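## Task

Take the milk bottle off the cart and set it upright on the third level of the supply shelving, counting the lowest level as level one. It must sit directly behind the juice bottle already on that level, deeper from the front edge. Everything else on that level must stay on it, upright and not piled on anything. If the milk bottle falls over or ends up leaning, the task fails.

## Robot and tools

ROBOT. A Hello Robot Stretch 3 with one arm. It has a two-wheel differential base (0.33 m long, 0.34 m wide, rounded back), a vertical mast carrying a lift, and a telescoping arm that reaches out to the robot's right. The base pivots about the point between its wheels, 0.05 m behind the front edge, and cannot slide sideways, so moving the gripper forward or back means driving the base. With the arm pulled in and the wrist folded, the wrist pokes 0.06 m past the right side and a spin sweeps a 0.28 m radius; an unfolded, level wrist reaches beyond that circle. Loose objects may occasionally get nudged by something external.

FRAMES. Base frame: origin on the floor between the drive wheels, x forward, y left, z up, metres. hand_pose is reported in it, at the spot where the closed fingertips meet; with all wrist joints at zero that frame's x is up, y points back along the arm to the mast, z toward the rear. Fingertips are 0.04 m round pads. base_odometry is in the frame the base had at scene start and counts wheel rotation only (slip looks like travel); heading in rad, left positive, -3.142 to 3.142.

move. One action per call; always pass blocking: false (true or missing is refused). The call returns in about 0.5 s while motion continues. An action contains base, joints or both, optionally speeds, pace or contact_limits; or servos: "reboot" by itself (re-enables servos that shut off; they hold in place). A move with no action just reports state and images.
- base: exactly one key. translate_m is a relative drive along the heading, -3 to 3 m, forward positive. rotate_rad is a relative spin in place, -6.4 to 6.4 rad, left positive. Offsets count from the base position in the latest state report (or from the current position if that report showed a move still running).
- joints: one object for the single arm, absolute targets by name: lift_m 0 to 1.1 m (±0.004); arm_m extension 0 to 0.52 m (±0.004); wrist_yaw_rad -1.345 to 4.42 (0 along the arm, positive toward the front; ±0.02); wrist_pitch_rad -1.57 to 0.451 (0 level, negative tips fingers down; ±0.05); wrist_roll_rad -2.911 to 2.918 (0 has fingers side by side, level; ±0.02); gripper_m -0.089 to 0.179 (bigger is wider; actual tip gap is 0.007 m less near closed, 0.025 m less fully open; ±0.004); head_pan_rad -3.953 to 1.73 (0 forward, positive left, -1.57 faces the arm; ±0.1); head_tilt_rad -1.53 to 0.419 (negative looks down; ±0.1).
- pace: "default" or "max". Top speeds default/max: translate 0.12/0.30 m/s, rotate 0.76/1.90 rad/s, lift 0.11/0.15 m/s, arm 0.14/0.40 m/s. The base is capped at 0.10 m/s and 0.63 rad/s unless lift_m < 0.30, arm_m < 0.03 and wrist_yaw_rad > 2.54. speeds sets a per-motion top speed (not above max) instead.
- contact_limits: only for arm_m, lift_m, translate_m, rotate_rad, and only in the same action as that motion. arm_m and base keys take a motor_effort percentage 1 to 100 (arm negative when retracting); the base only stops on contact if you give a limit, then either wheel reaching it stops it. lift_m takes {"down": n, "up": n}, 1 to 100, as push beyond free motion; below about 12 it may trip with nothing there; unset means 32 to 47 down, 21 to 36 up.
- cameras: list of head_camera, nav_camera, wrist_camera or all; omitted/null means all, [] none; an unknown name invalidates the call.
A new move overrides only the motions it names. Joints omitted after finishing may still strain toward old targets unseen. Any action ends by 14 s (time_out). Unknown keys make a call invalid (later calls still run); out-of-range values are refused, and a refusal or an uncommanded stop cancels the remaining move, wait and finished_scene calls in that reply.

wait(seconds 0 to 10, cameras): idles and reports; ends early once motions settle. wait(0) shows an ongoing move in the earlier move line. stop(cameras): brakes all running motions; they report stopped and hold, possibly still pressing. zoom_image(camera, region [x0,y0,x1,y1] px, max 504x504) enlarges part of a camera's latest image. finished_scene(scene) ends the scene irreversibly; the goal must hold without the robot.

RESULTS. move line: done, or the worst status. base_status/joint_status: done, moving, off_target (resting short, maybe still pushing), stopped, contact_stop (that joint goes slack until commanded again; a slack lift may sag or be pushed up), time_out, torque_fault (wrist/head servo off; needs reboot). on_its_own lists uncommanded behaviour; held at gives a target, not a reading. motor_effort is percent, positive toward higher values, peak in brackets; wrist pitch maxes near 45, roll near 72. lidar_m: 12 ranges of 30° sectors, first straight ahead, counter-clockwise, seen at 0.17 m height; - means nothing or closer than 0.15 m; misses clear objects. wrist_depth_mm and head_depth_mm: 7x7 median depth grids (45-1000 and 280-4000 mm). turned_by_imu beats turned_by_wheels if they differ over 0.15 rad. base_tilt in degrees, lean forward/right positive, about ±4 bias.

CAMERAS. head_camera and nav_camera ride the pan/tilt head; wrist_camera is on the gripper. Rotate head_camera images 90° clockwise and nav_camera 90° counterclockwise to view upright. Calibration lines give K, distortion and T_world_to_cam from the base frame.

CAUTIONS. Grip by commanding gripper_m below the object width; release with at least 0.05 above it or fully open; readings don't prove a hold. Before folding (wrist_yaw_rad 3.0) or unfolding, put lift_m in 0.32-0.95, pitch -0.4, roll near 0; folded, lift can go to 0.25. With yaw below -0.4 keep pitch at -0.5 or lower. Pushing into rigid things with the gripper above about 0.45 m, or driving while hooked on something, can tip the robot; back off if base_tilt rises. Wrist and head never stop on contact. Thinking advances simulation time. Avoid drops, releasing moving objects, collisions and forceful pushing.

Each tool is called after "Request:" in YAML: its name, and indented under it one key for each argument.

## Session

Request:
move:
  blocking: false

Scene clock: 0.00 s.
base_odometry: x=+0.000 y=+0.000 heading=+0.000
turned_by_wheels: +0.000
turned_by_imu: +0.000
base_tilt: forward=+1.3 right=-0.2
lidar_m: 2.02 1.68 1.21 1.22 1.50 2.00 2.01 2.43 1.81 1.83 2.27 1.99
head_depth_mm: 1576 2317 2247 2245 1934 2180 2162 / 1572 2381 2333 2319 2181 2166 2197 / 1760 2470 2475 2447 2427 2433 2365 / 1762 2536 2591 2586 2522 2518 2468 / 1756 2542 2688 2681 2658 2625 2529 / 1755 2498 2772 2742 2687 2705 2483 / 1749 2298 2353 2311 2291 2263 2232
base_status: not commanded
joint_positions: lift_m=+0.389 arm_m=+0.000 wrist_yaw_rad=+2.905 wrist_pitch_rad=-0.510 wrist_roll_rad=+0.000 gripper_m=+0.037 head_pan_rad=+0.000 head_tilt_rad=-0.002
joint_status: not commanded
measured_speeds: all 0
motor_effort: left_wheel=+0.5 right_wheel=-0.3 lift_m=+35.7 arm_m=-2.2 wrist_yaw_rad=-1.0 wrist_pitch_rad=+2.8 wrist_roll_rad=+0.0 gripper_m=+1.5 head_pan_rad=-0.1 head_tilt_rad=+4.0
hand_pose: x=+0.0285 y=+0.0610 z=+0.3817 quat_wxyz=(+0.258, +0.700, +0.096, +0.659) (m; base frame)
wrist_depth_mm: 139 150 - - - - - / - 156 - - - - - / 906 174 930 949 946 923 946 / 754 198 748 768 761 774 779 / 652 615 234 624 626 662 673 / 569 576 129 389 129 578 585 / 510 346 337 363 511 517 517
pictures: head_camera (sideways), nav_camera (sideways), wrist_camera

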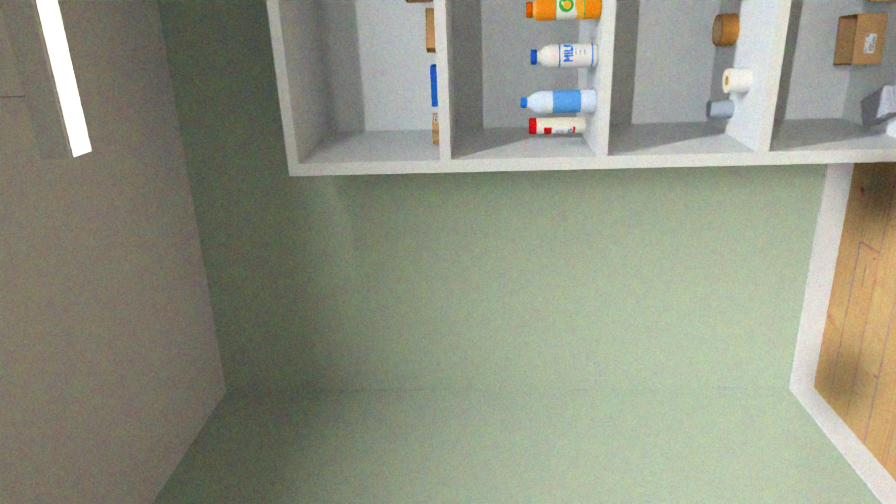

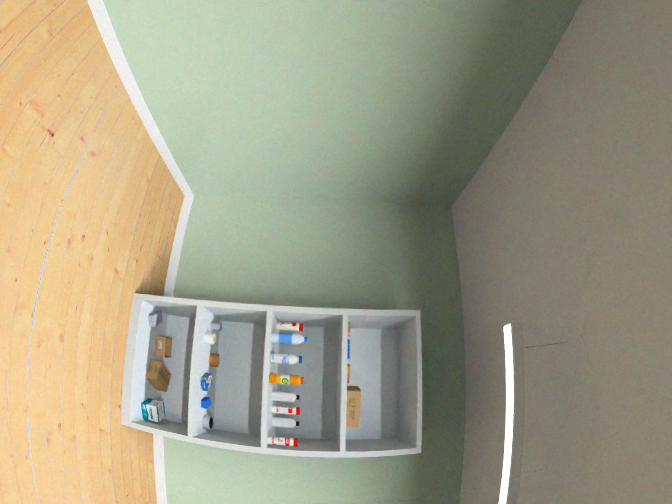

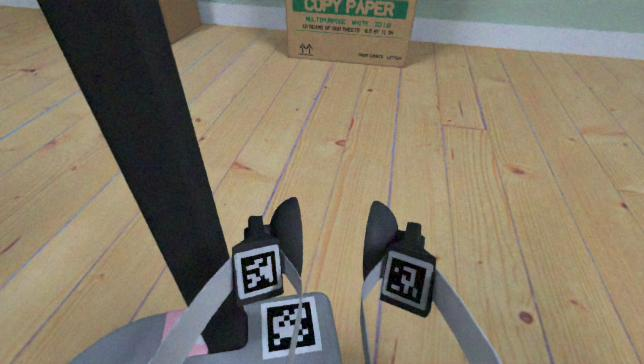

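Request:
move:
  joints: {"head_pan_rad":-1.0,"head_tilt_rad":-0.3}
  blocking: false
  cameras: []

Request:
wait:
  seconds: 3
  cameras: ["head_camera","nav_camera"]

Request:
move:
  joints: {"head_pan_rad":-2.8}
  blocking: false
  cameras: []

Request:
wait:
  seconds: 4
  cameras: ["head_camera","nav_camera"]

Request:
move:
  joints: {"head_pan_rad":1.3}
  blocking: false
  cameras: []

Request:
wait:
  seconds: 8
  cameras: ["nav_camera"]

Scene clock: 1.03 s.
move: moving
base_odometry: x=+0.000 y=+0.000 heading=+0.000
turned_by_wheels: +0.000
turned_by_imu: +0.000
base_tilt: forward=+1.4 right=-0.2
lidar_m: 2.01 1.68 1.21 1.22 1.48 2.00 2.01 2.42 1.82 1.83 2.28 1.98
head_depth_mm: 2645 2821 2944 3118 3004 2087 1621 / 2549 2679 2795 2958 2989 2120 1608 / 2452 2571 2663 2823 2877 2096 1628 / 2324 2438 2560 2660 2738 2114 1624 / 2263 2323 2447 2586 2634 2131 1625 / 2132 2033 2237 2158 2211 2102 1636 / 2041 2109 2194 2310 2263 2047 1638
base_status: not commanded
joint_positions: lift_m=+0.389 arm_m=+0.000 wrist_yaw_rad=+2.905 wrist_pitch_rad=-0.510 wrist_roll_rad=+0.000 gripper_m=+0.037 head_pan_rad=-0.789 head_tilt_rad=-0.302
joint_status: head_pan_rad moving; head_tilt_rad moving
measured_speeds: translate_m=+0.000 rotate_rad=+0.000 lift_m=+0.000 arm_m=+0.000 wrist_yaw_rad=+0.000 wrist_pitch_rad=+0.000 wrist_roll_rad=+0.000 head_pan_rad=-2.110 head_tilt_rad=-0.024
motor_effort: left_wheel=+0.8(1.1) right_wheel=-0.5(0.6) lift_m=+35.8(35.8) arm_m=-2.5(3.2) wrist_yaw_rad=-0.3(1.0) wrist_pitch_rad=+3.1(3.5) wrist_roll_rad=+0.1(0.3) gripper_m=-0.2(1.1) head_pan_rad=-2.0(6.8) head_tilt_rad=-3.4(4.6)
hand_pose: x=+0.0285 y=+0.0610 z=+0.3817 quat_wxyz=(+0.258, +0.700, +0.096, +0.659)
wrist_depth_mm: 139 149 - - - - - / - 155 - - - - - / 920 174 917 930 939 928 927 / 765 197 741 775 764 783 784 / 652 616 235 619 627 666 674 / 574 569 129 392 129 576 583 / 509 343 337 361 512 515 522

Scene clock: 1.60 s.
earlier move: done
base_odometry: x=+0.000 y=+0.000 heading=+0.000
turned_by_wheels: +0.000
turned_by_imu: +0.000
base_tilt: forward=+1.3 right=-0.2
lidar_m: 2.02 1.68 1.21 1.22 1.49 2.00 2.01 2.42 1.82 1.83 2.27 1.99
head_depth_mm: 2323 2401 2511 2580 2274 2095 1610 / 2536 2663 2770 2843 2465 2090 1621 / 2869 2955 3068 3258 3011 2097 1616 / 2796 2881 3024 3162 3009 2102 1624 / 2555 2653 2770 2854 2931 2119 1635 / 2394 2495 2596 2676 2738 2135 1633 / 2237 2341 2410 2457 2571 2155 1644
base_status: not commanded
joint_positions: lift_m=+0.389 arm_m=+0.000 wrist_yaw_rad=+2.905 wrist_pitch_rad=-0.510 wrist_roll_rad=+0.000 gripper_m=+0.037 head_pan_rad=-1.026 head_tilt_rad=-0.302
joint_status: all done
measured_speeds: all 0
motor_effort: left_wheel=+0.4(1.1) right_wheel=-0.3(0.9) lift_m=+35.6(35.8) arm_m=-2.9(3.2) wrist_yaw_rad=-0.4(1.0) wrist_pitch_rad=+2.7(3.5) wrist_roll_rad=+0.1(0.3) gripper_m=-0.3(1.3) head_pan_rad=+1.5(6.8) head_tilt_rad=-2.8(4.6)
hand_pose: x=+0.0285 y=+0.0610 z=+0.3817 quat_wxyz=(+0.258, +0.700, +0.096, +0.659)
wrist_depth_mm: 139 150 - - - - - / - 156 - - - - - / 899 174 921 924 921 942 946 / 755 198 743 764 772 786 780 / 654 614 234 620 631 662 669 / 564 572 129 393 129 581 587 / 505 344 338 362 513 517 515
wait: 0.57 of 3 s (the move ended)
pictures: head_camera (sideways), nav_camera (sideways)
head_camera: T_world_to_cam=[[-0.115184, 0.218444, -0.969028, 1.27705], [0.85905, 0.51172, 0.0132436, -0.0206185], [0.498764, -0.830918, -0.246597, 0.275968], [0, 0, 0, 1]] pos_world=[0.0271655, -0.0391069, 1.30582]
nav_camera: T_world_to_cam=[[0.171619, -0.193976, 0.965878, -1.2155], [-0.827316, -0.560683, 0.0343974, 0.00923877], [0.534879, -0.80499, -0.256703, 0.292026], [0, 0, 0, 1]] pos_world=[0.0600469, 0.00448018, 1.24867]

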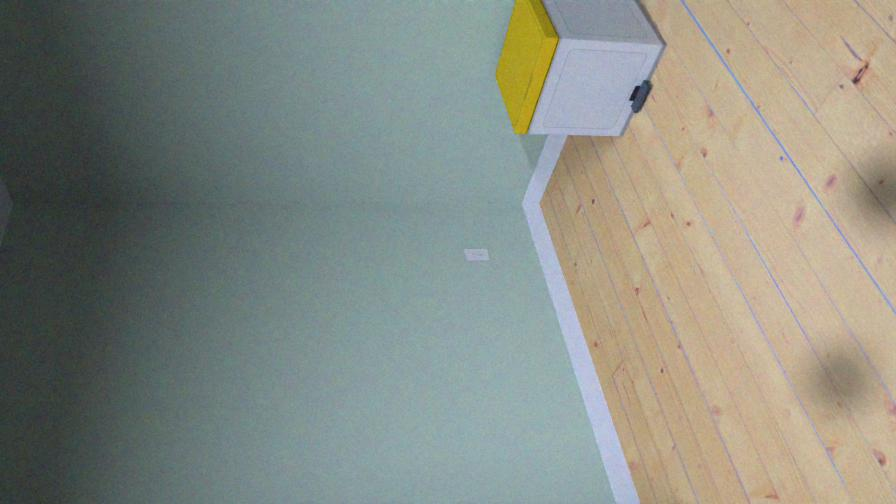

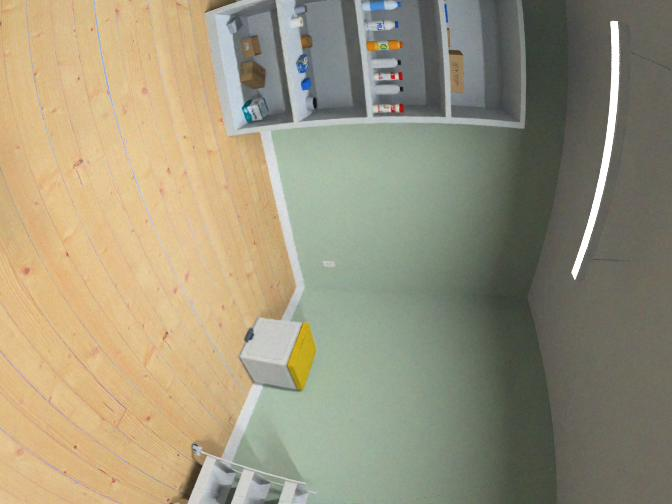

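Scene clock: 2.10 s.
move: moving
base_odometry: x=+0.000 y=+0.000 heading=+0.000
turned_by_wheels: +0.000
turned_by_imu: +0.000
base_tilt: forward=+1.4 right=-0.3
lidar_m: 2.02 1.68 1.22 1.22 1.49 2.00 2.01 2.42 1.82 1.82 2.28 1.98
head_depth_mm: 1910 1994 2074 2188 2265 2090 1611 / 1936 2023 2109 2197 2264 1995 1619 / 1975 2069 2155 2186 2254 2022 1618 / 2021 2112 2186 2302 2356 2030 1629 / 2054 2134 2255 2354 2490 2124 1624 / 2120 2194 2292 2408 2575 2126 1636 / 2125 2227 2354 2469 2359 2136 1632
base_status: not commanded
joint_positions: lift_m=+0.389 arm_m=+0.000 wrist_yaw_rad=+2.905 wrist_pitch_rad=-0.510 wrist_roll_rad=+0.000 gripper_m=+0.037 head_pan_rad=-1.878 head_tilt_rad=-0.302
joint_status: head_pan_rad moving
measured_speeds: translate_m=+0.000 rotate_rad=+0.000 lift_m=+0.000 arm_m=+0.000 wrist_yaw_rad=+0.000 wrist_pitch_rad=+0.000 wrist_roll_rad=+0.000 head_pan_rad=-3.094 head_tilt_rad=+0.000
motor_effort: left_wheel=+0.5(0.8) right_wheel=+0.2(0.5) lift_m=+35.6(35.9) arm_m=-3.2(3.3) wrist_yaw_rad=-0.9(1.0) wrist_pitch_rad=+2.9(3.3) wrist_roll_rad=-0.2(0.3) gripper_m=+0.1(0.8) head_pan_rad=-5.8(5.8) head_tilt_rad=-2.1(2.9)
hand_pose: x=+0.0285 y=+0.0610 z=+0.3817 quat_wxyz=(+0.258, +0.700, +0.096, +0.659)
wrist_depth_mm: 139 150 - - - - - / - 156 - - - - - / 909 174 909 929 934 930 939 / 765 198 747 764 779 779 784 / 654 620 234 626 624 653 671 / 568 571 129 395 129 580 580 / 506 341 337 364 510 517 519

Scene clock: 4.07 s.
earlier move: done
base_odometry: x=+0.000 y=+0.000 heading=+0.000
turned_by_wheels: +0.000
turned_by_imu: -0.001
base_tilt: forward=+1.3 right=-0.2
lidar_m: 2.02 1.68 1.21 1.22 1.49 2.00 2.01 2.42 1.82 1.83 2.28 1.98
head_depth_mm: 2145 2207 2294 2065 2158 2102 1606 / 2280 2378 2411 2199 2321 2091 1605 / 2447 2545 2658 2399 2536 2111 1615 / 2655 2788 2953 3082 2997 2095 1625 / 2801 2898 3018 3130 3055 2115 1620 / 2537 2573 2698 2753 2836 2129 1620 / 2319 2360 2440 2542 2597 2152 1637
base_status: not commanded
joint_positions: lift_m=+0.389 arm_m=+0.000 wrist_yaw_rad=+2.905 wrist_pitch_rad=-0.510 wrist_roll_rad=+0.000 gripper_m=+0.037 head_pan_rad=-2.809 head_tilt_rad=-0.302
joint_status: all done
measured_speeds: translate_m=+0.000 rotate_rad=+0.000 lift_m=+0.000 arm_m=+0.000 wrist_yaw_rad=+0.000 wrist_pitch_rad=+0.000 wrist_roll_rad=+0.000 head_pan_rad=+0.024 head_tilt_rad=+0.000
motor_effort: left_wheel=+0.6(1.1) right_wheel=-0.1(0.8) lift_m=+35.6(35.9) arm_m=-4.1(5.5) wrist_yaw_rad=-0.6(1.3) wrist_pitch_rad=+3.0(3.7) wrist_roll_rad=+0.0(0.4) gripper_m=+0.2(1.7) head_pan_rad=+4.6(6.9) head_tilt_rad=+0.7(2.9)
hand_pose: x=+0.0285 y=+0.0610 z=+0.3817 quat_wxyz=(+0.258, +0.700, +0.096, +0.659)
wrist_depth_mm: 139 150 - - - - - / - 156 - - - - - / 905 174 920 931 918 941 943 / 745 198 734 774 772 786 787 / 652 616 234 622 627 660 673 / 569 575 129 392 129 579 589 / 509 343 339 361 512 518 518
wait: 1.97 of 4 s (the move ended)
pictures: head_camera (sideways), nav_camera (sideways)
head_camera: T_world_to_cam=[[0.237808, 0.0665772, -0.969028, 1.27488], [0.319197, -0.947596, 0.0132288, -0.0172857], [-0.917366, -0.312456, -0.246597, 0.28467], [0, 0, 0, 1]] pos_world=[-0.0365126, -0.012311, 1.30582]
nav_camera: T_world_to_cam=[[-0.225784, -0.126913, 0.965875, -1.21308], [-0.373712, 0.926905, 0.0344328, 0.00648471], [-0.899645, -0.353185, -0.256709, 0.300769], [0, 0, 0, 1]] pos_world=[-0.00088438, -0.0537383, 1.24867]

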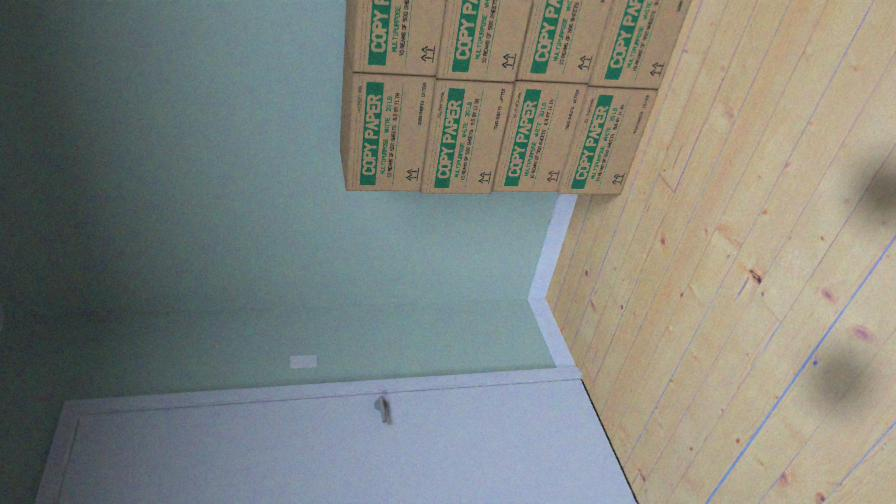

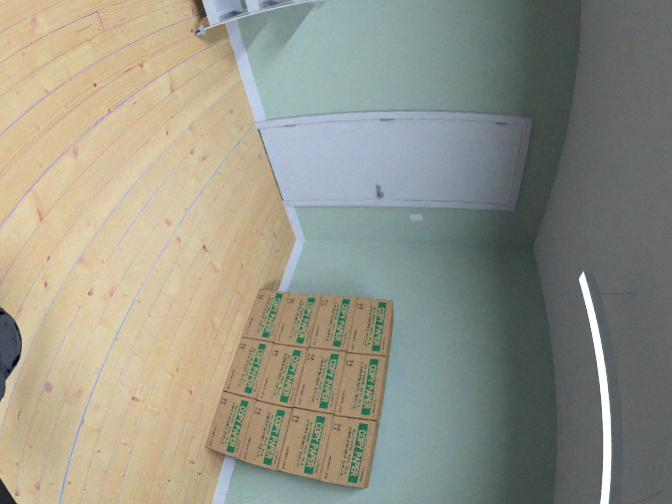

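Scene clock: 4.57 s.
move: moving
base_odometry: x=+0.000 y=+0.000 heading=+0.000
turned_by_wheels: +0.000
turned_by_imu: +0.000
base_tilt: forward=+1.4 right=-0.2
lidar_m: 2.02 1.68 1.21 1.22 1.49 2.00 2.01 2.42 1.82 1.83 2.28 1.98
head_depth_mm: 2064 2190 2242 2353 2483 2092 1606 / 2037 2144 2241 2352 2478 2097 1615 / 2026 2108 2215 2307 2440 2094 1624 / 2006 2092 2176 2274 2379 2089 1628 / 1955 2053 2138 2228 2300 2019 1627 / 1943 2034 2118 2189 2230 2021 1629 / 1919 2015 2113 2169 2259 2054 1624
base_status: not commanded
joint_positions: lift_m=+0.389 arm_m=+0.000 wrist_yaw_rad=+2.905 wrist_pitch_rad=-0.510 wrist_roll_rad=+0.000 gripper_m=+0.037 head_pan_rad=-1.933 head_tilt_rad=-0.302
joint_status: head_pan_rad moving
measured_speeds: translate_m=+0.000 rotate_rad=+0.000 lift_m=+0.000 arm_m=+0.000 wrist_yaw_rad=+0.000 wrist_pitch_rad=+0.000 wrist_roll_rad=+0.000 head_pan_rad=+3.094 head_tilt_rad=+0.000
motor_effort: left_wheel=+0.8(1.1) right_wheel=+0.5(0.9) lift_m=+35.6(35.8) arm_m=-4.9(5.3) wrist_yaw_rad=-0.9(1.0) wrist_pitch_rad=+2.5(3.2) wrist_roll_rad=+0.2(0.2) gripper_m=-0.5(1.2) head_pan_rad=+6.3(6.3) head_tilt_rad=+0.7(1.1)
hand_pose: x=+0.0285 y=+0.0610 z=+0.3817 quat_wxyz=(+0.258, +0.700, +0.096, +0.659)
wrist_depth_mm: 139 150 - - - - - / - 156 - - - - - / 914 174 926 925 926 952 957 / 749 198 748 771 775 770 799 / 649 617 234 630 625 668 665 / 568 569 129 391 129 578 583 / 508 345 339 363 514 514 515

Scene clock: 7.47 s.
earlier move: done
base_odometry: x=+0.000 y=+0.000 heading=+0.000
turned_by_wheels: +0.000
turned_by_imu: -0.001
base_tilt: forward=+1.3 right=-0.1
lidar_m: 2.02 1.68 1.21 1.22 1.49 2.00 2.02 2.42 1.82 1.83 2.28 1.99
head_depth_mm: 1304 1361 1424 1485 1569 1642 1603 / 1311 1372 1435 1504 1583 1676 1606 / 1334 1386 1458 1517 1288 1341 1406 / 1333 1401 1464 1533 1291 1354 1422 / 1353 1411 1486 1556 1299 1351 1434 / 1367 1422 1488 1566 1637 1731 1623 / 1376 1439 1511 1589 1674 1765 1634
base_status: not commanded
joint_positions: lift_m=+0.389 arm_m=+0.000 wrist_yaw_rad=+2.905 wrist_pitch_rad=-0.510 wrist_roll_rad=+0.000 gripper_m=+0.037 head_pan_rad=+1.309 head_tilt_rad=-0.302
joint_status: all done
measured_speeds: translate_m=+0.000 rotate_rad=+0.000 lift_m=+0.000 arm_m=+0.000 wrist_yaw_rad=+0.000 wrist_pitch_rad=+0.000 wrist_roll_rad=+0.000 head_pan_rad=-0.024 head_tilt_rad=+0.000
motor_effort: left_wheel=+0.6(1.1) right_wheel=-0.2(1.1) lift_m=+35.6(35.9) arm_m=-6.4(7.2) wrist_yaw_rad=-0.5(1.3) wrist_pitch_rad=+2.6(3.3) wrist_roll_rad=-0.3(0.3) gripper_m=-0.2(2.1) head_pan_rad=-2.7(7.5) head_tilt_rad=+4.9(5.0)
hand_pose: x=+0.0285 y=+0.0610 z=+0.3817 quat_wxyz=(+0.258, +0.700, +0.096, +0.659)
wrist_depth_mm: 139 150 - - - - - / - 156 - - - - - / 903 174 909 935 921 944 948 / 761 198 739 768 770 800 778 / 647 616 234 623 627 668 672 / 570 573 129 390 129 577 589 / 503 344 337 363 511 518 519
wait: 2.90 of 8 s (the move ended)
pictures: nav_camera (sideways)
nav_camera: T_world_to_cam=[[0.0214119, 0.258119, 0.965876, -1.21458], [0.977128, -0.209847, 0.0344175, -0.00178976], [0.21157, 0.943048, -0.256708, 0.294015], [0, 0, 0, 1]] pos_world=[-0.0344493, 0.0358593, 1.24867]

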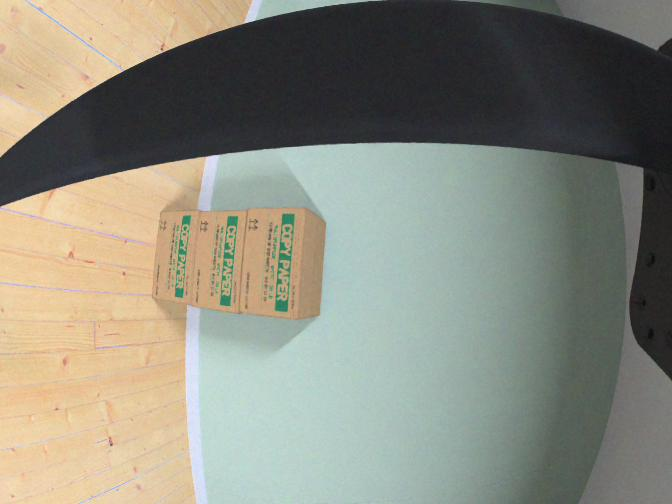

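Request:
move:
  joints: {"head_pan_rad":-1.8}
  blocking: false
  cameras: []

Request:
wait:
  seconds: 8
  cameras: ["nav_camera","head_camera"]

Request:
move:
  joints: {"head_pan_rad":-0.35}
  blocking: false
  cameras: []

Request:
wait:
  seconds: 8
  cameras: ["nav_camera","head_camera"]

Scene clock: 8.30 s.
move: moving
base_odometry: x=+0.000 y=+0.000 heading=+0.000
turned_by_wheels: +0.000
turned_by_imu: +0.000
base_tilt: forward=+1.3 right=-0.1
lidar_m: 2.02 1.68 1.21 1.22 1.49 2.00 2.01 2.43 1.81 1.83 2.28 1.97
head_depth_mm: 2120 2229 2349 2491 2612 2095 1620 / 1930 2023 2135 2247 2367 2115 1619 / 1785 1867 1969 2045 2164 2118 1617 / 1663 1735 1807 1888 1991 2023 1627 / 1554 1622 1671 1749 1839 1903 1629 / 1461 1515 1579 1625 1694 1772 1635 / 1374 1422 1463 1514 1575 1646 1632
base_status: not commanded
joint_positions: lift_m=+0.389 arm_m=+0.000 wrist_yaw_rad=+2.905 wrist_pitch_rad=-0.510 wrist_roll_rad=+0.000 gripper_m=+0.037 head_pan_rad=+0.432 head_tilt_rad=-0.302
joint_status: head_pan_rad moving
measured_speeds: translate_m=+0.000 rotate_rad=+0.000 lift_m=+0.000 arm_m=+0.000 wrist_yaw_rad=+0.000 wrist_pitch_rad=+0.000 wrist_roll_rad=+0.000 head_pan_rad=-3.094 head_tilt_rad=+0.000
motor_effort: left_wheel=+0.7(0.8) right_wheel=-0.1(0.8) lift_m=+35.6(35.6) arm_m=-7.3(7.8) wrist_yaw_rad=-0.1(1.1) wrist_pitch_rad=+2.1(3.2) wrist_roll_rad=+0.2(0.4) gripper_m=-0.5(1.6) head_pan_rad=-3.4(6.6) head_tilt_rad=+5.8(6.0)
hand_pose: x=+0.0285 y=+0.0610 z=+0.3817 quat_wxyz=(+0.258, +0.700, +0.096, +0.659)
wrist_depth_mm: 139 150 - - - - - / - 156 - - - - - / 890 174 911 929 952 938 938 / 763 198 737 779 767 777 780 / 643 614 234 625 622 661 668 / 573 565 129 395 129 582 585 / 508 345 337 363 510 518 515

Scene clock: 10.80 s.
earlier move: done
base_odometry: x=+0.000 y=+0.000 heading=+0.000
turned_by_wheels: +0.000
turned_by_imu: -0.001
base_tilt: forward=+1.5 right=-0.2
lidar_m: 2.02 1.68 1.22 1.22 1.49 2.00 2.01 2.42 1.82 1.83 2.27 1.98
head_depth_mm: 1934 2013 2104 2184 2318 2100 1625 / 1935 2032 2121 2230 2312 2108 1619 / 1951 2058 2154 2207 2286 2021 1617 / 2003 2089 2174 2227 2269 2023 1633 / 2016 2102 2209 2292 2415 2106 1623 / 2044 2130 2232 2333 2454 2123 1639 / 2056 2146 2258 2389 2506 2132 1633
base_status: not commanded
joint_positions: lift_m=+0.389 arm_m=+0.000 wrist_yaw_rad=+2.905 wrist_pitch_rad=-0.510 wrist_roll_rad=+0.000 gripper_m=+0.037 head_pan_rad=-1.809 head_tilt_rad=-0.300
joint_status: all done
measured_speeds: translate_m=+0.000 rotate_rad=+0.000 lift_m=+0.000 arm_m=+0.000 wrist_yaw_rad=+0.000 wrist_pitch_rad=+0.000 wrist_roll_rad=+0.000 head_pan_rad=+0.024 head_tilt_rad=+0.000
motor_effort: left_wheel=+0.7(1.0) right_wheel=-0.5(0.8) lift_m=+35.4(35.6) arm_m=-9.0(9.7) wrist_yaw_rad=-0.5(1.3) wrist_pitch_rad=+2.9(3.4) wrist_roll_rad=+0.0(0.4) gripper_m=-0.2(1.6) head_pan_rad=+3.9(7.3) head_tilt_rad=+6.1(6.5)
hand_pose: x=+0.0285 y=+0.0610 z=+0.3817 quat_wxyz=(+0.258, +0.700, +0.096, +0.659)
wrist_depth_mm: 139 150 - - - - - / - 156 - - - - - / 910 174 924 923 918 937 933 / 760 198 756 758 780 775 780 / 647 619 234 617 624 664 669 / 564 572 129 394 129 577 582 / 507 343 336 363 514 518 516
wait: 2.50 of 8 s (the move ended)
pictures: head_camera (sideways), nav_camera (sideways)
head_camera: T_world_to_cam=[[0.0720346, 0.234324, -0.969486, 1.2765], [0.969865, -0.243284, 0.0132612, -0.0213522], [-0.232753, -0.941225, -0.244787, 0.278168], [0, 0, 0, 1]] pos_world=[-0.00649868, -0.0424894, 1.30592]
nav_camera: T_world_to_cam=[[-0.0148454, -0.256792, 0.966353, -1.21494], [-0.981883, 0.186334, 0.0344311, 0.0102318], [-0.188906, -0.948334, -0.254906, 0.294051], [0, 0, 0, 1]] pos_world=[0.047558, -0.0350349, 1.24866]

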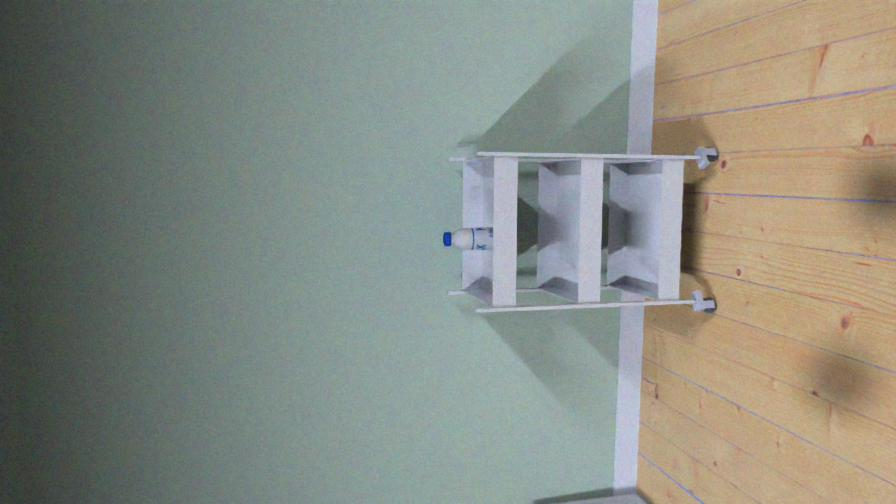

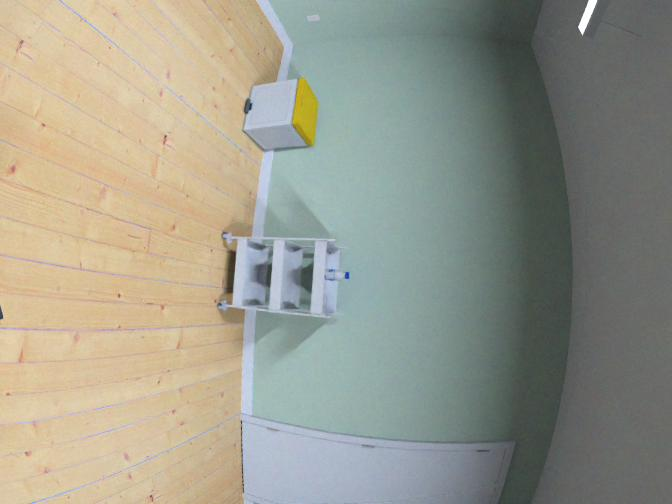

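Scene clock: 11.30 s.
move: moving
base_odometry: x=+0.000 y=+0.000 heading=+0.000
turned_by_wheels: +0.000
turned_by_imu: +0.000
base_tilt: forward=+1.5 right=-0.2
lidar_m: 2.02 1.68 1.21 1.22 1.49 2.00 2.01 2.42 1.82 1.83 2.28 1.99
head_depth_mm: 2308 2349 2440 2556 2335 2101 1614 / 2551 2624 2725 2796 2427 2114 1620 / 2746 2903 3012 3146 3059 2123 1624 / 2822 2982 3058 3227 3057 2133 1634 / 2606 2700 2818 2940 2943 2131 1632 / 2435 2521 2593 2717 2752 2138 1634 / 2252 2348 2430 2540 2587 2153 1640
base_status: not commanded
joint_positions: lift_m=+0.389 arm_m=+0.000 wrist_yaw_rad=+2.905 wrist_pitch_rad=-0.510 wrist_roll_rad=+0.000 gripper_m=+0.037 head_pan_rad=-0.934 head_tilt_rad=-0.300
joint_status: head_pan_rad moving
measured_speeds: translate_m=+0.000 rotate_rad=+0.000 lift_m=+0.000 arm_m=+0.000 wrist_yaw_rad=+0.000 wrist_pitch_rad=+0.000 wrist_roll_rad=+0.000 head_pan_rad=+3.094 head_tilt_rad=+0.000
motor_effort: left_wheel=+0.7(0.9) right_wheel=-0.8(0.8) lift_m=+35.4(35.5) arm_m=-9.0(9.5) wrist_yaw_rad=-0.5(1.2) wrist_pitch_rad=+2.4(3.3) wrist_roll_rad=-0.2(0.4) gripper_m=-0.1(1.1) head_pan_rad=+1.3(6.6) head_tilt_rad=+5.7(6.4)
hand_pose: x=+0.0285 y=+0.0610 z=+0.3817 quat_wxyz=(+0.258, +0.700, +0.096, +0.659)
wrist_depth_mm: 139 150 - - - - - / - 156 - - - - - / 920 174 926 925 927 941 942 / 759 197 748 765 775 772 782 / 656 624 235 618 619 666 662 / 567 566 129 392 129 585 582 / 507 345 337 361 510 517 514

Scene clock: 12.00 s.
earlier move: done
base_odometry: x=+0.000 y=+0.000 heading=+0.000
turned_by_wheels: +0.000
turned_by_imu: +0.000
base_tilt: forward=+1.4 right=-0.3
lidar_m: 2.01 1.68 1.21 1.22 1.49 2.00 2.01 2.42 1.81 1.83 2.27 1.98
head_depth_mm: 2118 2217 2327 2441 2557 2090 1612 / 2030 2070 2108 2249 2261 2105 1619 / 2113 2164 2317 2399 2407 2128 1622 / 2101 2190 2295 2438 2444 2132 1625 / 2132 2214 2311 2431 2423 2130 1627 / 2144 2042 2348 2445 2604 2133 1635 / 2187 2290 2385 2514 2619 2136 1641
base_status: not commanded
joint_positions: lift_m=+0.389 arm_m=+0.000 wrist_yaw_rad=+2.905 wrist_pitch_rad=-0.510 wrist_roll_rad=+0.000 gripper_m=+0.037 head_pan_rad=-0.314 head_tilt_rad=-0.300
joint_status: all done
measured_speeds: all 0
motor_effort: left_wheel=+0.6(0.9) right_wheel=-0.4(0.8) lift_m=+35.3(35.6) arm_m=-9.2(10.5) wrist_yaw_rad=-0.9(1.2) wrist_pitch_rad=+2.6(3.7) wrist_roll_rad=-0.1(0.4) gripper_m=-0.4(1.1) head_pan_rad=-1.8(6.6) head_tilt_rad=+5.4(6.4)
hand_pose: x=+0.0285 y=+0.0610 z=+0.3817 quat_wxyz=(+0.258, +0.700, +0.096, +0.659)
wrist_depth_mm: 139 150 - - - - - / - 156 - - - - - / 898 174 919 926 923 934 957 / 768 197 746 780 770 770 771 / 655 621 234 631 628 666 669 / 570 569 129 394 129 578 580 / 503 345 339 366 512 505 519
wait: 0.70 of 8 s (the move ended)
pictures: head_camera (sideways), nav_camera (sideways)
head_camera: T_world_to_cam=[[-0.22785, 0.0894214, -0.969581, 1.27844], [0.315879, 0.948707, 0.0132651, -0.0173192], [0.921035, -0.303248, -0.24441, 0.27059], [0, 0, 0, 1]] pos_world=[0.0475416, -0.0158335, 1.30592]
nav_camera: T_world_to_cam=[[0.254545, -0.0340858, 0.96646, -1.21679], [-0.259971, -0.965002, 0.0344363, 0.00576109], [0.931462, -0.260017, -0.254498, 0.286779], [0, 0, 0, 1]] pos_world=[0.0441005, 0.0386517, 1.24876]

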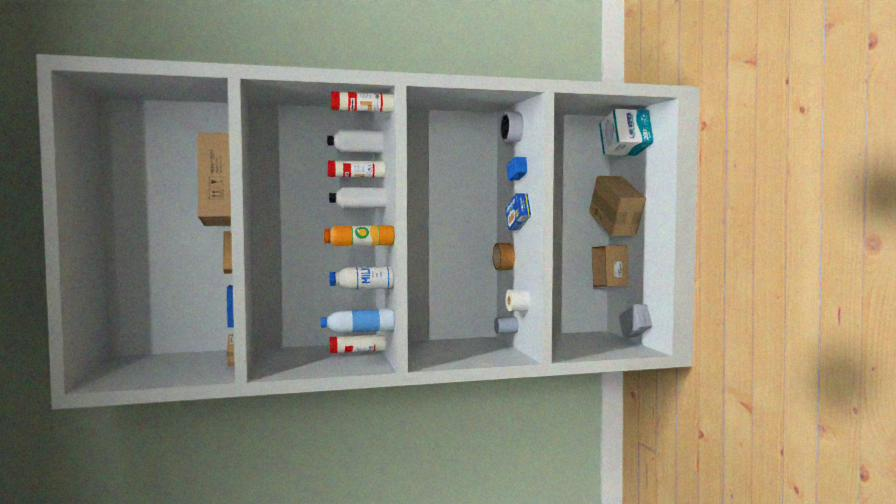

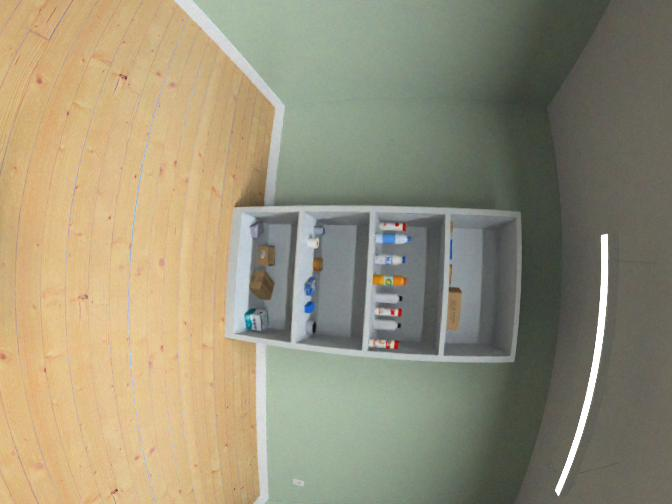

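Request:
move:
  base: {"rotate_rad":-0.35}
  joints: {"head_pan_rad":0.0}
  blocking: false
  cameras: []

Request:
wait:
  seconds: 5
  cameras: []

Request:
move:
  base: {"translate_m":1.15}
  blocking: false
  cameras: []

Request:
wait:
  seconds: 10
  cameras: []

Request:
wait:
  seconds: 6
  cameras: ["head_camera"]

Scene clock: 16.77 s.
move: moving
base_odometry: x=+0.000 y=+0.000 heading=-0.096
turned_by_wheels: -0.096
turned_by_imu: -0.098
base_tilt: forward=+1.1 right=+0.3
lidar_m: 2.01 1.76 1.22 1.22 1.54 2.32 2.00 2.32 1.81 1.82 2.20 1.98
head_depth_mm: 2015 2074 2167 2315 2265 2045 1613 / 2086 2155 2250 2365 2379 2083 1624 / 2122 2080 2164 2364 2424 2115 1624 / 2235 2309 2447 2548 2696 2118 1633 / 2304 2400 2504 2647 2723 2143 1636 / 2371 2499 2612 2754 2881 2129 1639 / 2417 2510 2561 2597 2636 2151 1646
base_status: rotate_rad moving
joint_positions: lift_m=+0.389 arm_m=+0.000 wrist_yaw_rad=+2.905 wrist_pitch_rad=-0.510 wrist_roll_rad=+0.000 gripper_m=+0.037 head_pan_rad=+0.003 head_tilt_rad=-0.300
joint_status: head_pan_rad moving
measured_speeds: translate_m=+0.000 rotate_rad=-0.370 lift_m=+0.000 arm_m=+0.000 wrist_yaw_rad=+0.000 wrist_pitch_rad=+0.000 wrist_roll_rad=+0.000 head_pan_rad=+0.048 head_tilt_rad=+0.000
motor_effort: left_wheel=+10.5(10.9) right_wheel=-11.0(11.6) lift_m=+35.1(35.5) arm_m=-11.1(12.1) wrist_yaw_rad=-0.6(1.0) wrist_pitch_rad=+2.7(3.4) wrist_roll_rad=+0.1(0.3) gripper_m=-1.0(1.0) head_pan_rad=+6.4(7.4) head_tilt_rad=+4.8(5.4)
hand_pose: x=+0.0285 y=+0.0610 z=+0.3817 quat_wxyz=(+0.258, +0.700, +0.096, +0.659)
wrist_depth_mm: 139 150 - - - - - / - 156 - - - - - / 912 174 935 915 939 937 939 / 763 197 749 771 784 778 790 / 650 612 234 628 632 665 673 / 570 567 130 391 129 582 584 / 507 344 338 360 509 511 516

Scene clock: 17.93 s.
earlier move: done
base_odometry: x=+0.000 y=+0.000 heading=-0.350
turned_by_wheels: -0.254
turned_by_imu: -0.258
base_tilt: forward=+1.3 right=-0.2
lidar_m: 1.99 2.14 1.58 1.21 1.26 1.74 2.00 2.08 2.31 1.81 2.21 2.52
head_depth_mm: 2165 2234 2349 2474 2565 2118 1618 / 2066 2090 2277 2401 2283 2103 1620 / 2110 2166 2296 2449 2430 2130 1629 / 2103 2193 2302 2415 2413 2117 1634 / 2120 2185 2285 2413 2542 2138 1628 / 2076 1973 2164 2353 2358 2136 1642 / 2150 2257 2352 2482 2592 2157 1654
base_status: done
joint_positions: lift_m=+0.389 arm_m=+0.000 wrist_yaw_rad=+2.905 wrist_pitch_rad=-0.510 wrist_roll_rad=+0.000 gripper_m=+0.037 head_pan_rad=+0.003 head_tilt_rad=-0.300
joint_status: all done
measured_speeds: all 0
motor_effort: left_wheel=+7.9(11.5) right_wheel=-7.5(11.6) lift_m=+35.2(35.5) arm_m=-12.9(13.6) wrist_yaw_rad=-0.5(1.1) wrist_pitch_rad=+2.6(3.4) wrist_roll_rad=-0.3(0.3) gripper_m=-0.9(1.3) head_pan_rad=+1.8(7.4) head_tilt_rad=+4.3(5.4)
hand_pose: x=+0.0285 y=+0.0610 z=+0.3817 quat_wxyz=(+0.258, +0.700, +0.096, +0.659)
wrist_depth_mm: 139 150 - - - - - / - 156 - - - - - / 915 174 926 905 928 942 926 / 750 198 739 772 775 775 772 / 653 622 234 618 628 670 671 / 566 575 129 393 129 582 579 / 505 344 335 361 513 516 519
wait: 1.17 of 5 s (the move ended)

Scene clock: 18.43 s.
move: moving
base_odometry: x=+0.014 y=-0.005 heading=-0.349
turned_by_wheels: +0.000
turned_by_imu: +0.000
base_tilt: forward=+1.3 right=-0.6
lidar_m: 1.97 2.14 1.58 1.22 1.26 1.73 2.01 2.09 2.32 1.82 2.20 2.50
head_depth_mm: 2133 2230 2342 2428 2551 2101 1627 / 2088 2063 2252 2401 2279 2107 1629 / 2098 2163 2302 2383 2426 2123 1622 / 2095 2187 2282 2399 2431 2118 1620 / 2088 2197 2291 2432 2513 2142 1636 / 2074 1967 2160 2362 2350 2139 1645 / 2157 2256 2338 2455 2571 2156 1642
base_status: translate_m moving
joint_positions: lift_m=+0.389 arm_m=+0.000 wrist_yaw_rad=+2.905 wrist_pitch_rad=-0.510 wrist_roll_rad=+0.000 gripper_m=+0.037 head_pan_rad=+0.003 head_tilt_rad=-0.300
joint_status: not commanded
measured_speeds: translate_m=+0.058 rotate_rad=+0.000 lift_m=+0.000 arm_m=+0.000 wrist_yaw_rad=+0.000 wrist_pitch_rad=+0.000 wrist_roll_rad=+0.000 head_pan_rad=+0.000 head_tilt_rad=+0.000
motor_effort: left_wheel=+10.8(11.3) right_wheel=+5.1(5.1) lift_m=+35.0(35.4) arm_m=-12.9(13.4) wrist_yaw_rad=-1.2(1.2) wrist_pitch_rad=+2.7(3.5) wrist_roll_rad=-0.1(0.3) gripper_m=-0.5(1.3) head_pan_rad=+0.9(2.7) head_tilt_rad=+4.5(5.0)
hand_pose: x=+0.0285 y=+0.0610 z=+0.3816 quat_wxyz=(+0.258, +0.700, +0.096, +0.659)
wrist_depth_mm: 139 149 - - - - - / - 156 - - - - - / 906 174 909 931 925 962 947 / 755 198 748 770 762 777 771 / 649 617 235 621 626 664 673 / 574 570 129 392 129 584 585 / 503 345 337 362 509 518 513

Scene clock: 28.43 s.
earlier move: moving
base_odometry: x=+0.948 y=-0.345 heading=-0.349
turned_by_wheels: +0.000
turned_by_imu: -0.001
base_tilt: forward=+0.7 right=-0.5
lidar_m: 1.12 1.04 1.57 1.51 1.53 1.73 3.01 3.12 1.92 1.87 1.93 1.01
head_depth_mm: 1193 1131 1290 1164 1321 1198 1243 / 1198 968 1306 1152 1447 1219 1329 / 1198 952 1316 1114 1450 1205 1371 / 1207 1006 1317 969 1461 1249 1380 / 1221 1248 1334 1004 1470 1256 1437 / 1218 1250 1336 1005 1464 1214 1401 / 1211 1136 1262 1102 1250 1180 1179
base_status: translate_m moving
joint_positions: lift_m=+0.389 arm_m=+0.000 wrist_yaw_rad=+2.905 wrist_pitch_rad=-0.510 wrist_roll_rad=+0.000 gripper_m=+0.037 head_pan_rad=+0.000 head_tilt_rad=-0.300
joint_status: not commanded
measured_speeds: translate_m=+0.100 rotate_rad=+0.000 lift_m=+0.000 arm_m=+0.000 wrist_yaw_rad=+0.000 wrist_pitch_rad=+0.000 wrist_roll_rad=+0.000 head_pan_rad=+0.000 head_tilt_rad=+0.000
motor_effort: left_wheel=+9.8(13.1) right_wheel=+1.9(7.8) lift_m=+34.8(35.5) arm_m=-22.6(22.7) wrist_yaw_rad=-0.6(1.4) wrist_pitch_rad=+3.0(3.7) wrist_roll_rad=+0.3(0.4) gripper_m=-0.4(2.1) head_pan_rad=-3.4(4.5) head_tilt_rad=+2.6(5.5)
hand_pose: x=+0.0285 y=+0.0610 z=+0.3816 quat_wxyz=(+0.258, +0.700, +0.096, +0.659)
wrist_depth_mm: 139 149 - - - - - / - 156 - - - - - / 911 174 937 932 940 941 955 / 753 198 737 774 776 783 770 / 655 613 234 624 629 659 678 / 568 568 129 392 129 581 581 / 506 345 336 363 514 511 515
wait: 10.00 s; no rest

Scene clock: 30.57 s.
earlier move: done
base_odometry: x=+1.080 y=-0.394 heading=-0.350
turned_by_wheels: +0.000
turned_by_imu: +0.000
base_tilt: forward=+1.5 right=-0.2
lidar_m: 0.98 0.91 1.57 1.51 1.58 1.72 3.14 3.12 1.98 1.86 1.80 0.89
head_depth_mm: 1062 843 1157 1051 897 1185 959 / 1056 827 1171 994 901 1252 999 / 1063 814 1175 978 905 1251 998 / 1071 994 1186 818 846 1255 997 / 1077 986 1188 1083 917 1233 1000 / 1092 972 1185 1094 920 1263 997 / 1093 956 1175 832 857 1162 1007
base_status: done
joint_positions: lift_m=+0.389 arm_m=+0.000 wrist_yaw_rad=+2.905 wrist_pitch_rad=-0.510 wrist_roll_rad=+0.000 gripper_m=+0.037 head_pan_rad=+0.000 head_tilt_rad=-0.300
joint_status: not commanded
measured_speeds: all 0
motor_effort: left_wheel=+2.9(13.1) right_wheel=+3.6(7.8) lift_m=+35.0(35.5) arm_m=-24.3(24.9) wrist_yaw_rad=-1.0(1.4) wrist_pitch_rad=+3.0(3.7) wrist_roll_rad=-0.1(0.4) gripper_m=-0.5(2.1) head_pan_rad=-3.0(4.5) head_tilt_rad=+3.0(5.5)
hand_pose: x=+0.0285 y=+0.0610 z=+0.3816 quat_wxyz=(+0.258, +0.700, +0.096, +0.659)
wrist_depth_mm: 139 150 - - - - - / - 156 - - - - - / 906 174 926 928 935 924 934 / 754 197 741 769 783 771 777 / 651 624 233 618 623 664 674 / 564 571 129 391 129 576 576 / 509 342 340 363 510 512 512
wait: 2.13 of 6 s (the move ended)
pictures: head_camera (sideways)
head_camera: T_world_to_cam=[[-0.244318, 0.0147526, -0.969583, 1.27855], [0.00769482, 0.999882, 0.0132747, -0.0154869], [0.969665, -0.00421752, -0.244403, 0.27028], [0, 0, 0, 1]] pos_world=[0.0504104, -0.00223696, 1.30592]

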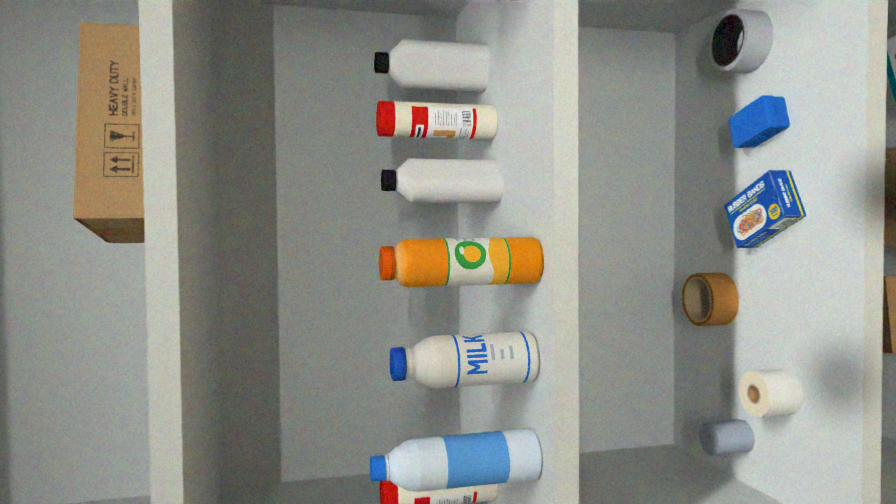

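Request:
move:
  base: {"rotate_rad":1.57}
  joints: {"lift_m":0.9,"wrist_pitch_rad":-0.4,"head_pan_rad":-1.57}
  blocking: false
  cameras: []

Request:
wait:
  seconds: 9
  cameras: []

Request:
move:
  joints: {"wrist_yaw_rad":0.0,"gripper_m":0.15}
  blocking: false
  cameras: []

Request:
wait:
  seconds: 8
  cameras: []

Request:
move:
  joints: {"wrist_pitch_rad":0.0,"lift_m":0.97}
  blocking: false
  cameras: []

Request:
wait:
  seconds: 4

Scene clock: 33.73 s.
move: moving
base_odometry: x=+1.080 y=-0.394 heading=-0.254
turned_by_wheels: +0.095
turned_by_imu: +0.096
base_tilt: forward=+1.2 right=+0.1
lidar_m: 0.98 0.92 1.53 1.51 1.63 1.92 3.15 2.89 1.97 1.86 1.65 0.89
head_depth_mm: 1905 2015 2123 2263 2407 2091 1616 / 1723 1797 1900 2004 2143 2106 1617 / 1576 1643 1733 1801 1912 1946 1624 / 1449 1508 1573 1640 1731 1807 1634 / 1344 1393 1445 1507 1571 1638 1540 / 756 787 830 852 909 1033 1004 / 867 877 1015 1087 930 1217 974
base_status: rotate_rad moving
joint_positions: lift_m=+0.414 arm_m=+0.000 wrist_yaw_rad=+2.905 wrist_pitch_rad=-0.424 wrist_roll_rad=+0.000 gripper_m=+0.037 head_pan_rad=-0.871 head_tilt_rad=-0.300
joint_status: lift_m moving; wrist_pitch_rad moving; head_pan_rad moving
measured_speeds: translate_m=+0.000 rotate_rad=+0.370 lift_m=+0.097 arm_m=+0.000 wrist_yaw_rad=+0.000 wrist_pitch_rad=+0.024 wrist_roll_rad=+0.000 head_pan_rad=-3.094 head_tilt_rad=+0.000
motor_effort: left_wheel=-10.7(10.7) right_wheel=+12.5(12.5) lift_m=+33.6(38.1) arm_m=-24.1(25.4) wrist_yaw_rad=-0.6(1.1) wrist_pitch_rad=+4.6(5.4) wrist_roll_rad=+0.2(0.4) gripper_m=-0.7(1.4) head_pan_rad=-5.8(5.8) head_tilt_rad=+2.2(2.3)
hand_pose: x=+0.0312 y=+0.0725 z=+0.4256 quat_wxyz=(+0.230, +0.704, +0.066, +0.669)
wrist_depth_mm: 135 151 - - - - - / - 153 - - - - - / - 165 - - - - - / 885 183 900 897 911 915 928 / 745 207 218 703 711 768 765 / 634 614 129 611 129 650 655 / 553 554 297 567 556 567 574

Scene clock: 38.70 s.
earlier move: done
base_odometry: x=+1.080 y=-0.394 heading=+1.220
turned_by_wheels: +1.474
turned_by_imu: +1.492
base_tilt: forward=+1.4 right=-0.1
lidar_m: 1.51 1.58 1.74 3.13 3.08 1.98 1.86 1.78 0.89 0.98 0.92 1.56
head_depth_mm: 1062 850 1169 1033 1220 1228 989 / 1054 831 1176 1001 1289 1250 991 / 1062 821 1185 985 1300 1246 996 / 1081 1006 1184 821 1304 1250 994 / 1094 990 1193 990 1312 1239 998 / 1095 971 1195 1204 1314 1269 999 / 1092 958 1180 837 1065 1125 1002
base_status: done
joint_positions: lift_m=+0.900 arm_m=+0.000 wrist_yaw_rad=+2.905 wrist_pitch_rad=-0.421 wrist_roll_rad=+0.000 gripper_m=+0.037 head_pan_rad=-1.570 head_tilt_rad=-0.300
joint_status: all done
measured_speeds: all 0
motor_effort: left_wheel=-8.0(11.4) right_wheel=+8.8(12.9) lift_m=+34.8(41.1) arm_m=-24.0(25.8) wrist_yaw_rad=-1.2(1.3) wrist_pitch_rad=+3.8(5.7) wrist_roll_rad=+0.0(0.4) gripper_m=-0.4(1.4) head_pan_rad=+4.9(5.8) head_tilt_rad=+0.8(2.3)
hand_pose: x=+0.0313 y=+0.0728 z=+0.9121 quat_wxyz=(+0.229, +0.704, +0.065, +0.669)
wrist_depth_mm: 135 151 - - - - - / 152 153 - - - - - / - 166 - - - - - / - 182 - - - - - / - 207 212 - - - - / - - 132 - 129 - - / - - 300 - - - -
wait: 4.97 of 9 s (the move ended)

Scene clock: 39.20 s.
move: moving
base_odometry: x=+1.080 y=-0.394 heading=+1.220
turned_by_wheels: +0.000
turned_by_imu: +0.000
base_tilt: forward=+1.5 right=-0.1
lidar_m: 1.51 1.58 1.74 3.15 3.08 1.98 1.86 1.79 0.89 0.98 0.91 1.56
head_depth_mm: 1059 851 1171 1036 1214 1225 986 / 1056 835 1177 1001 1295 1250 990 / 1061 818 1188 990 1294 1249 994 / 1084 1005 1187 824 1308 1244 995 / 1093 990 1179 985 1309 1236 1000 / 1092 972 1193 1196 1321 1256 1001 / 1094 957 1175 842 1067 1125 1002
base_status: not commanded
joint_positions: lift_m=+0.900 arm_m=+0.000 wrist_yaw_rad=+2.577 wrist_pitch_rad=-0.421 wrist_roll_rad=+0.000 gripper_m=+0.073 head_pan_rad=-1.570 head_tilt_rad=-0.300
joint_status: wrist_yaw_rad moving; gripper_m moving
measured_speeds: translate_m=+0.000 rotate_rad=+0.000 lift_m=+0.000 arm_m=+0.000 wrist_yaw_rad=-1.359 wrist_pitch_rad=+0.000 wrist_roll_rad=+0.000 head_pan_rad=+0.000 head_tilt_rad=+0.000
motor_effort: left_wheel=-8.2(8.2) right_wheel=+8.5(9.0) lift_m=+34.1(35.0) arm_m=-23.5(24.5) wrist_yaw_rad=-2.2(5.7) wrist_pitch_rad=+4.3(4.6) wrist_roll_rad=+0.0(0.3) gripper_m=+75.9(79.5) head_pan_rad=+4.5(4.9) head_tilt_rad=+0.7(1.2)
hand_pose: x=+0.0987 y=+0.0442 z=+0.9121 quat_wxyz=(+0.335, +0.705, -0.051, +0.623)
wrist_depth_mm: - - - - - - - / - - - - - - - / - - - - - - - / - - - - - - - / 208 - 153 - 152 - - / 194 - 136 - 132 - - / 210 240 - - - - -

Scene clock: 41.17 s.
earlier move: done
base_odometry: x=+1.080 y=-0.394 heading=+1.220
turned_by_wheels: +0.000
turned_by_imu: -0.001
base_tilt: forward=+1.3 right=-0.2
lidar_m: 1.51 1.58 1.74 3.15 3.08 1.97 1.86 1.78 0.89 0.98 0.91 1.56
head_depth_mm: 1062 851 1172 1029 1220 1224 992 / 1058 833 1174 997 1288 1244 993 / 1067 820 1179 983 1301 1250 995 / 1087 1004 1185 821 1309 1248 998 / 1092 989 1191 989 1318 1241 995 / 1097 970 1201 1202 1320 1260 999 / 1093 953 1179 841 1065 1126 1010
base_status: not commanded
joint_positions: lift_m=+0.900 arm_m=+0.000 wrist_yaw_rad=+0.002 wrist_pitch_rad=-0.421 wrist_roll_rad=+0.000 gripper_m=+0.150 head_pan_rad=-1.570 head_tilt_rad=-0.300
joint_status: all done
measured_speeds: all 0
motor_effort: left_wheel=-8.3(8.3) right_wheel=+7.6(9.1) lift_m=+31.3(35.0) arm_m=-23.2(24.5) wrist_yaw_rad=-2.1(5.7) wrist_pitch_rad=+3.9(4.9) wrist_roll_rad=-0.1(0.4) gripper_m=+0.8(80.6) head_pan_rad=+3.7(5.5) head_tilt_rad=-0.1(1.4)
hand_pose: x=-0.0211 y=-0.3690 z=+0.9121 quat_wxyz=(+0.692, +0.148, -0.691, -0.147)
wrist_depth_mm: - - - - - 865 - / - - - - - - - / - - - - - - - / - - 825 837 815 815 - / - 146 - - 749 150 - / - 126 - - - 126 - / - - - - - - 115
wait: 1.97 of 8 s (the move ended)

Scene clock: 41.67 s.
move: moving
base_odometry: x=+1.080 y=-0.394 heading=+1.220
turned_by_wheels: +0.000
turned_by_imu: +0.000
base_tilt: forward=+1.4 right=-0.2
lidar_m: 1.51 1.58 1.74 3.15 3.08 1.98 1.86 1.79 0.89 0.98 0.92 1.56
head_depth_mm: 1055 849 1167 1035 1222 1225 957 / 1060 836 1176 1003 1292 1243 961 / 1062 818 1181 987 1304 1246 1020 / 1079 1004 1185 823 1307 1243 1031 / 1089 989 1185 983 1314 1233 935 / 1097 976 1197 1195 1320 1266 966 / 1091 958 1174 838 1066 1132 1004
base_status: not commanded
joint_positions: lift_m=+0.925 arm_m=+0.000 wrist_yaw_rad=+0.002 wrist_pitch_rad=-0.068 wrist_roll_rad=+0.000 gripper_m=+0.150 head_pan_rad=-1.570 head_tilt_rad=-0.300
joint_status: lift_m moving; wrist_pitch_rad moving
measured_speeds: translate_m=+0.000 rotate_rad=+0.000 lift_m=+0.097 arm_m=+0.000 wrist_yaw_rad=+0.000 wrist_pitch_rad=+0.624 wrist_roll_rad=+0.000 head_pan_rad=+0.000 head_tilt_rad=+0.000
motor_effort: left_wheel=-7.9(8.1) right_wheel=+8.5(8.7) lift_m=+36.6(37.6) arm_m=-22.8(23.7) wrist_yaw_rad=-2.0(2.5) wrist_pitch_rad=+4.8(6.2) wrist_roll_rad=+0.1(0.3) gripper_m=-0.5(1.1) head_pan_rad=+3.5(4.6) head_tilt_rad=+0.3(0.9)
hand_pose: x=-0.0210 y=-0.3990 z=+1.0226 quat_wxyz=(+0.707, +0.025, -0.706, -0.024)
wrist_depth_mm: - - 569 532 - 844 - / - - 581 560 692 735 - / - 600 599 570 710 737 - / - - - - - 536 517 / - 147 - - - 143 - / - 126 899 946 947 126 - / - 747 756 761 765 747 115

Scene clock: 42.63 s.
earlier move: done
base_odometry: x=+1.080 y=-0.394 heading=+1.220
turned_by_wheels: +0.000
turned_by_imu: +0.000
base_tilt: forward=+1.4 right=-0.2
lidar_m: 1.51 1.58 1.74 3.15 3.09 1.98 1.86 1.78 0.89 0.98 0.91 1.56
head_depth_mm: 1058 852 1176 1034 1224 1148 1027 / 1063 831 1176 1000 1302 1150 988 / 1061 818 1181 987 1303 1335 - / 1083 1004 1184 818 1309 1349 - / 1093 991 1187 990 1310 1155 994 / 1096 972 1197 1197 1312 1168 998 / 1094 956 1175 842 1066 1127 1003
base_status: not commanded
joint_positions: lift_m=+0.970 arm_m=+0.000 wrist_yaw_rad=+0.002 wrist_pitch_rad=-0.024 wrist_roll_rad=+0.000 gripper_m=+0.150 head_pan_rad=-1.570 head_tilt_rad=-0.300
joint_status: all done
measured_speeds: all 0
motor_effort: left_wheel=-8.0(8.2) right_wheel=+8.1(8.7) lift_m=+35.4(38.9) arm_m=-22.8(23.7) wrist_yaw_rad=-1.9(2.5) wrist_pitch_rad=+4.7(6.2) wrist_roll_rad=-0.1(0.3) gripper_m=-0.4(1.6) head_pan_rad=+4.4(4.9) head_tilt_rad=+0.3(0.9)
hand_pose: x=-0.0210 y=-0.4006 z=+1.0786 quat_wxyz=(+0.707, +0.009, -0.707, -0.008)
wrist_depth_mm: - - - - - 868 - / - - 597 - - - - / - - 982 592 725 771 - / - 623 623 593 690 703 - / - 146 - - - 146 530 / - 123 - - - 126 - / - - 847 863 903 - 115
wait: 0.97 of 4 s (the move ended)
pictures: head_camera (sideways), nav_camera (sideways), wrist_camera
head_camera: T_world_to_cam=[[0.0145306, 0.24433, -0.969583, 1.27697], [0.999889, -0.00686369, 0.0132552, -0.021475], [-0.00341628, -0.969668, -0.244402, 0.276217], [0, 0, 0, 1]] pos_world=[0.00386111, -0.0443104, 1.30592]
nav_camera: T_world_to_cam=[[0.0463334, -0.252603, 0.96646, -1.21553], [-0.998088, -0.0513259, 0.0344346, 0.0103114], [0.0409061, -0.966208, -0.254498, 0.292181], [0, 0, 0, 1]] pos_world=[0.0546591, -0.0242088, 1.24876]
wrist_camera: T_world_to_cam=[[-0.998085, -0.0538232, 0.0304806, -0.0714704], [-0.0421109, 0.230328, -0.972202, 1.17025], [0.0453065, -0.971623, -0.232153, 0.0310928], [0, 0, 0, 1]] pos_world=[-0.0234619, -0.243177, 1.14712]

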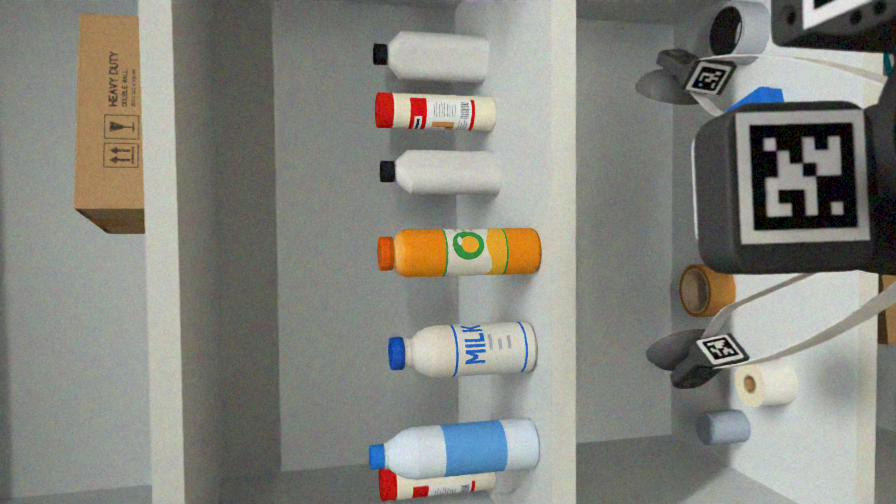

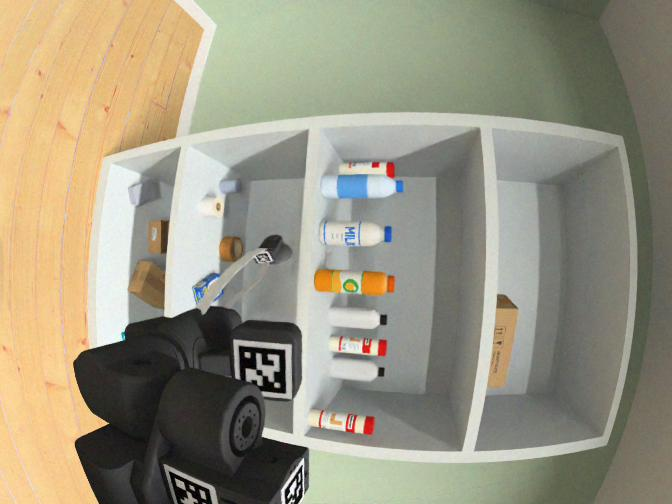

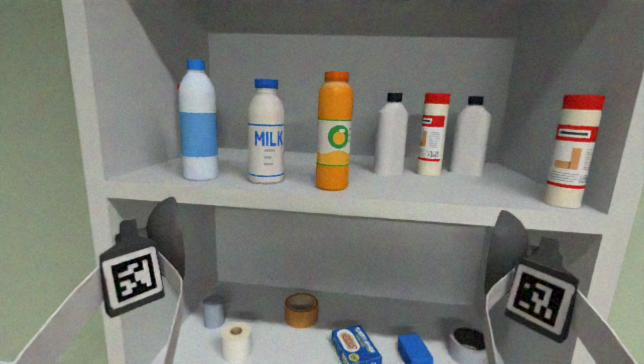

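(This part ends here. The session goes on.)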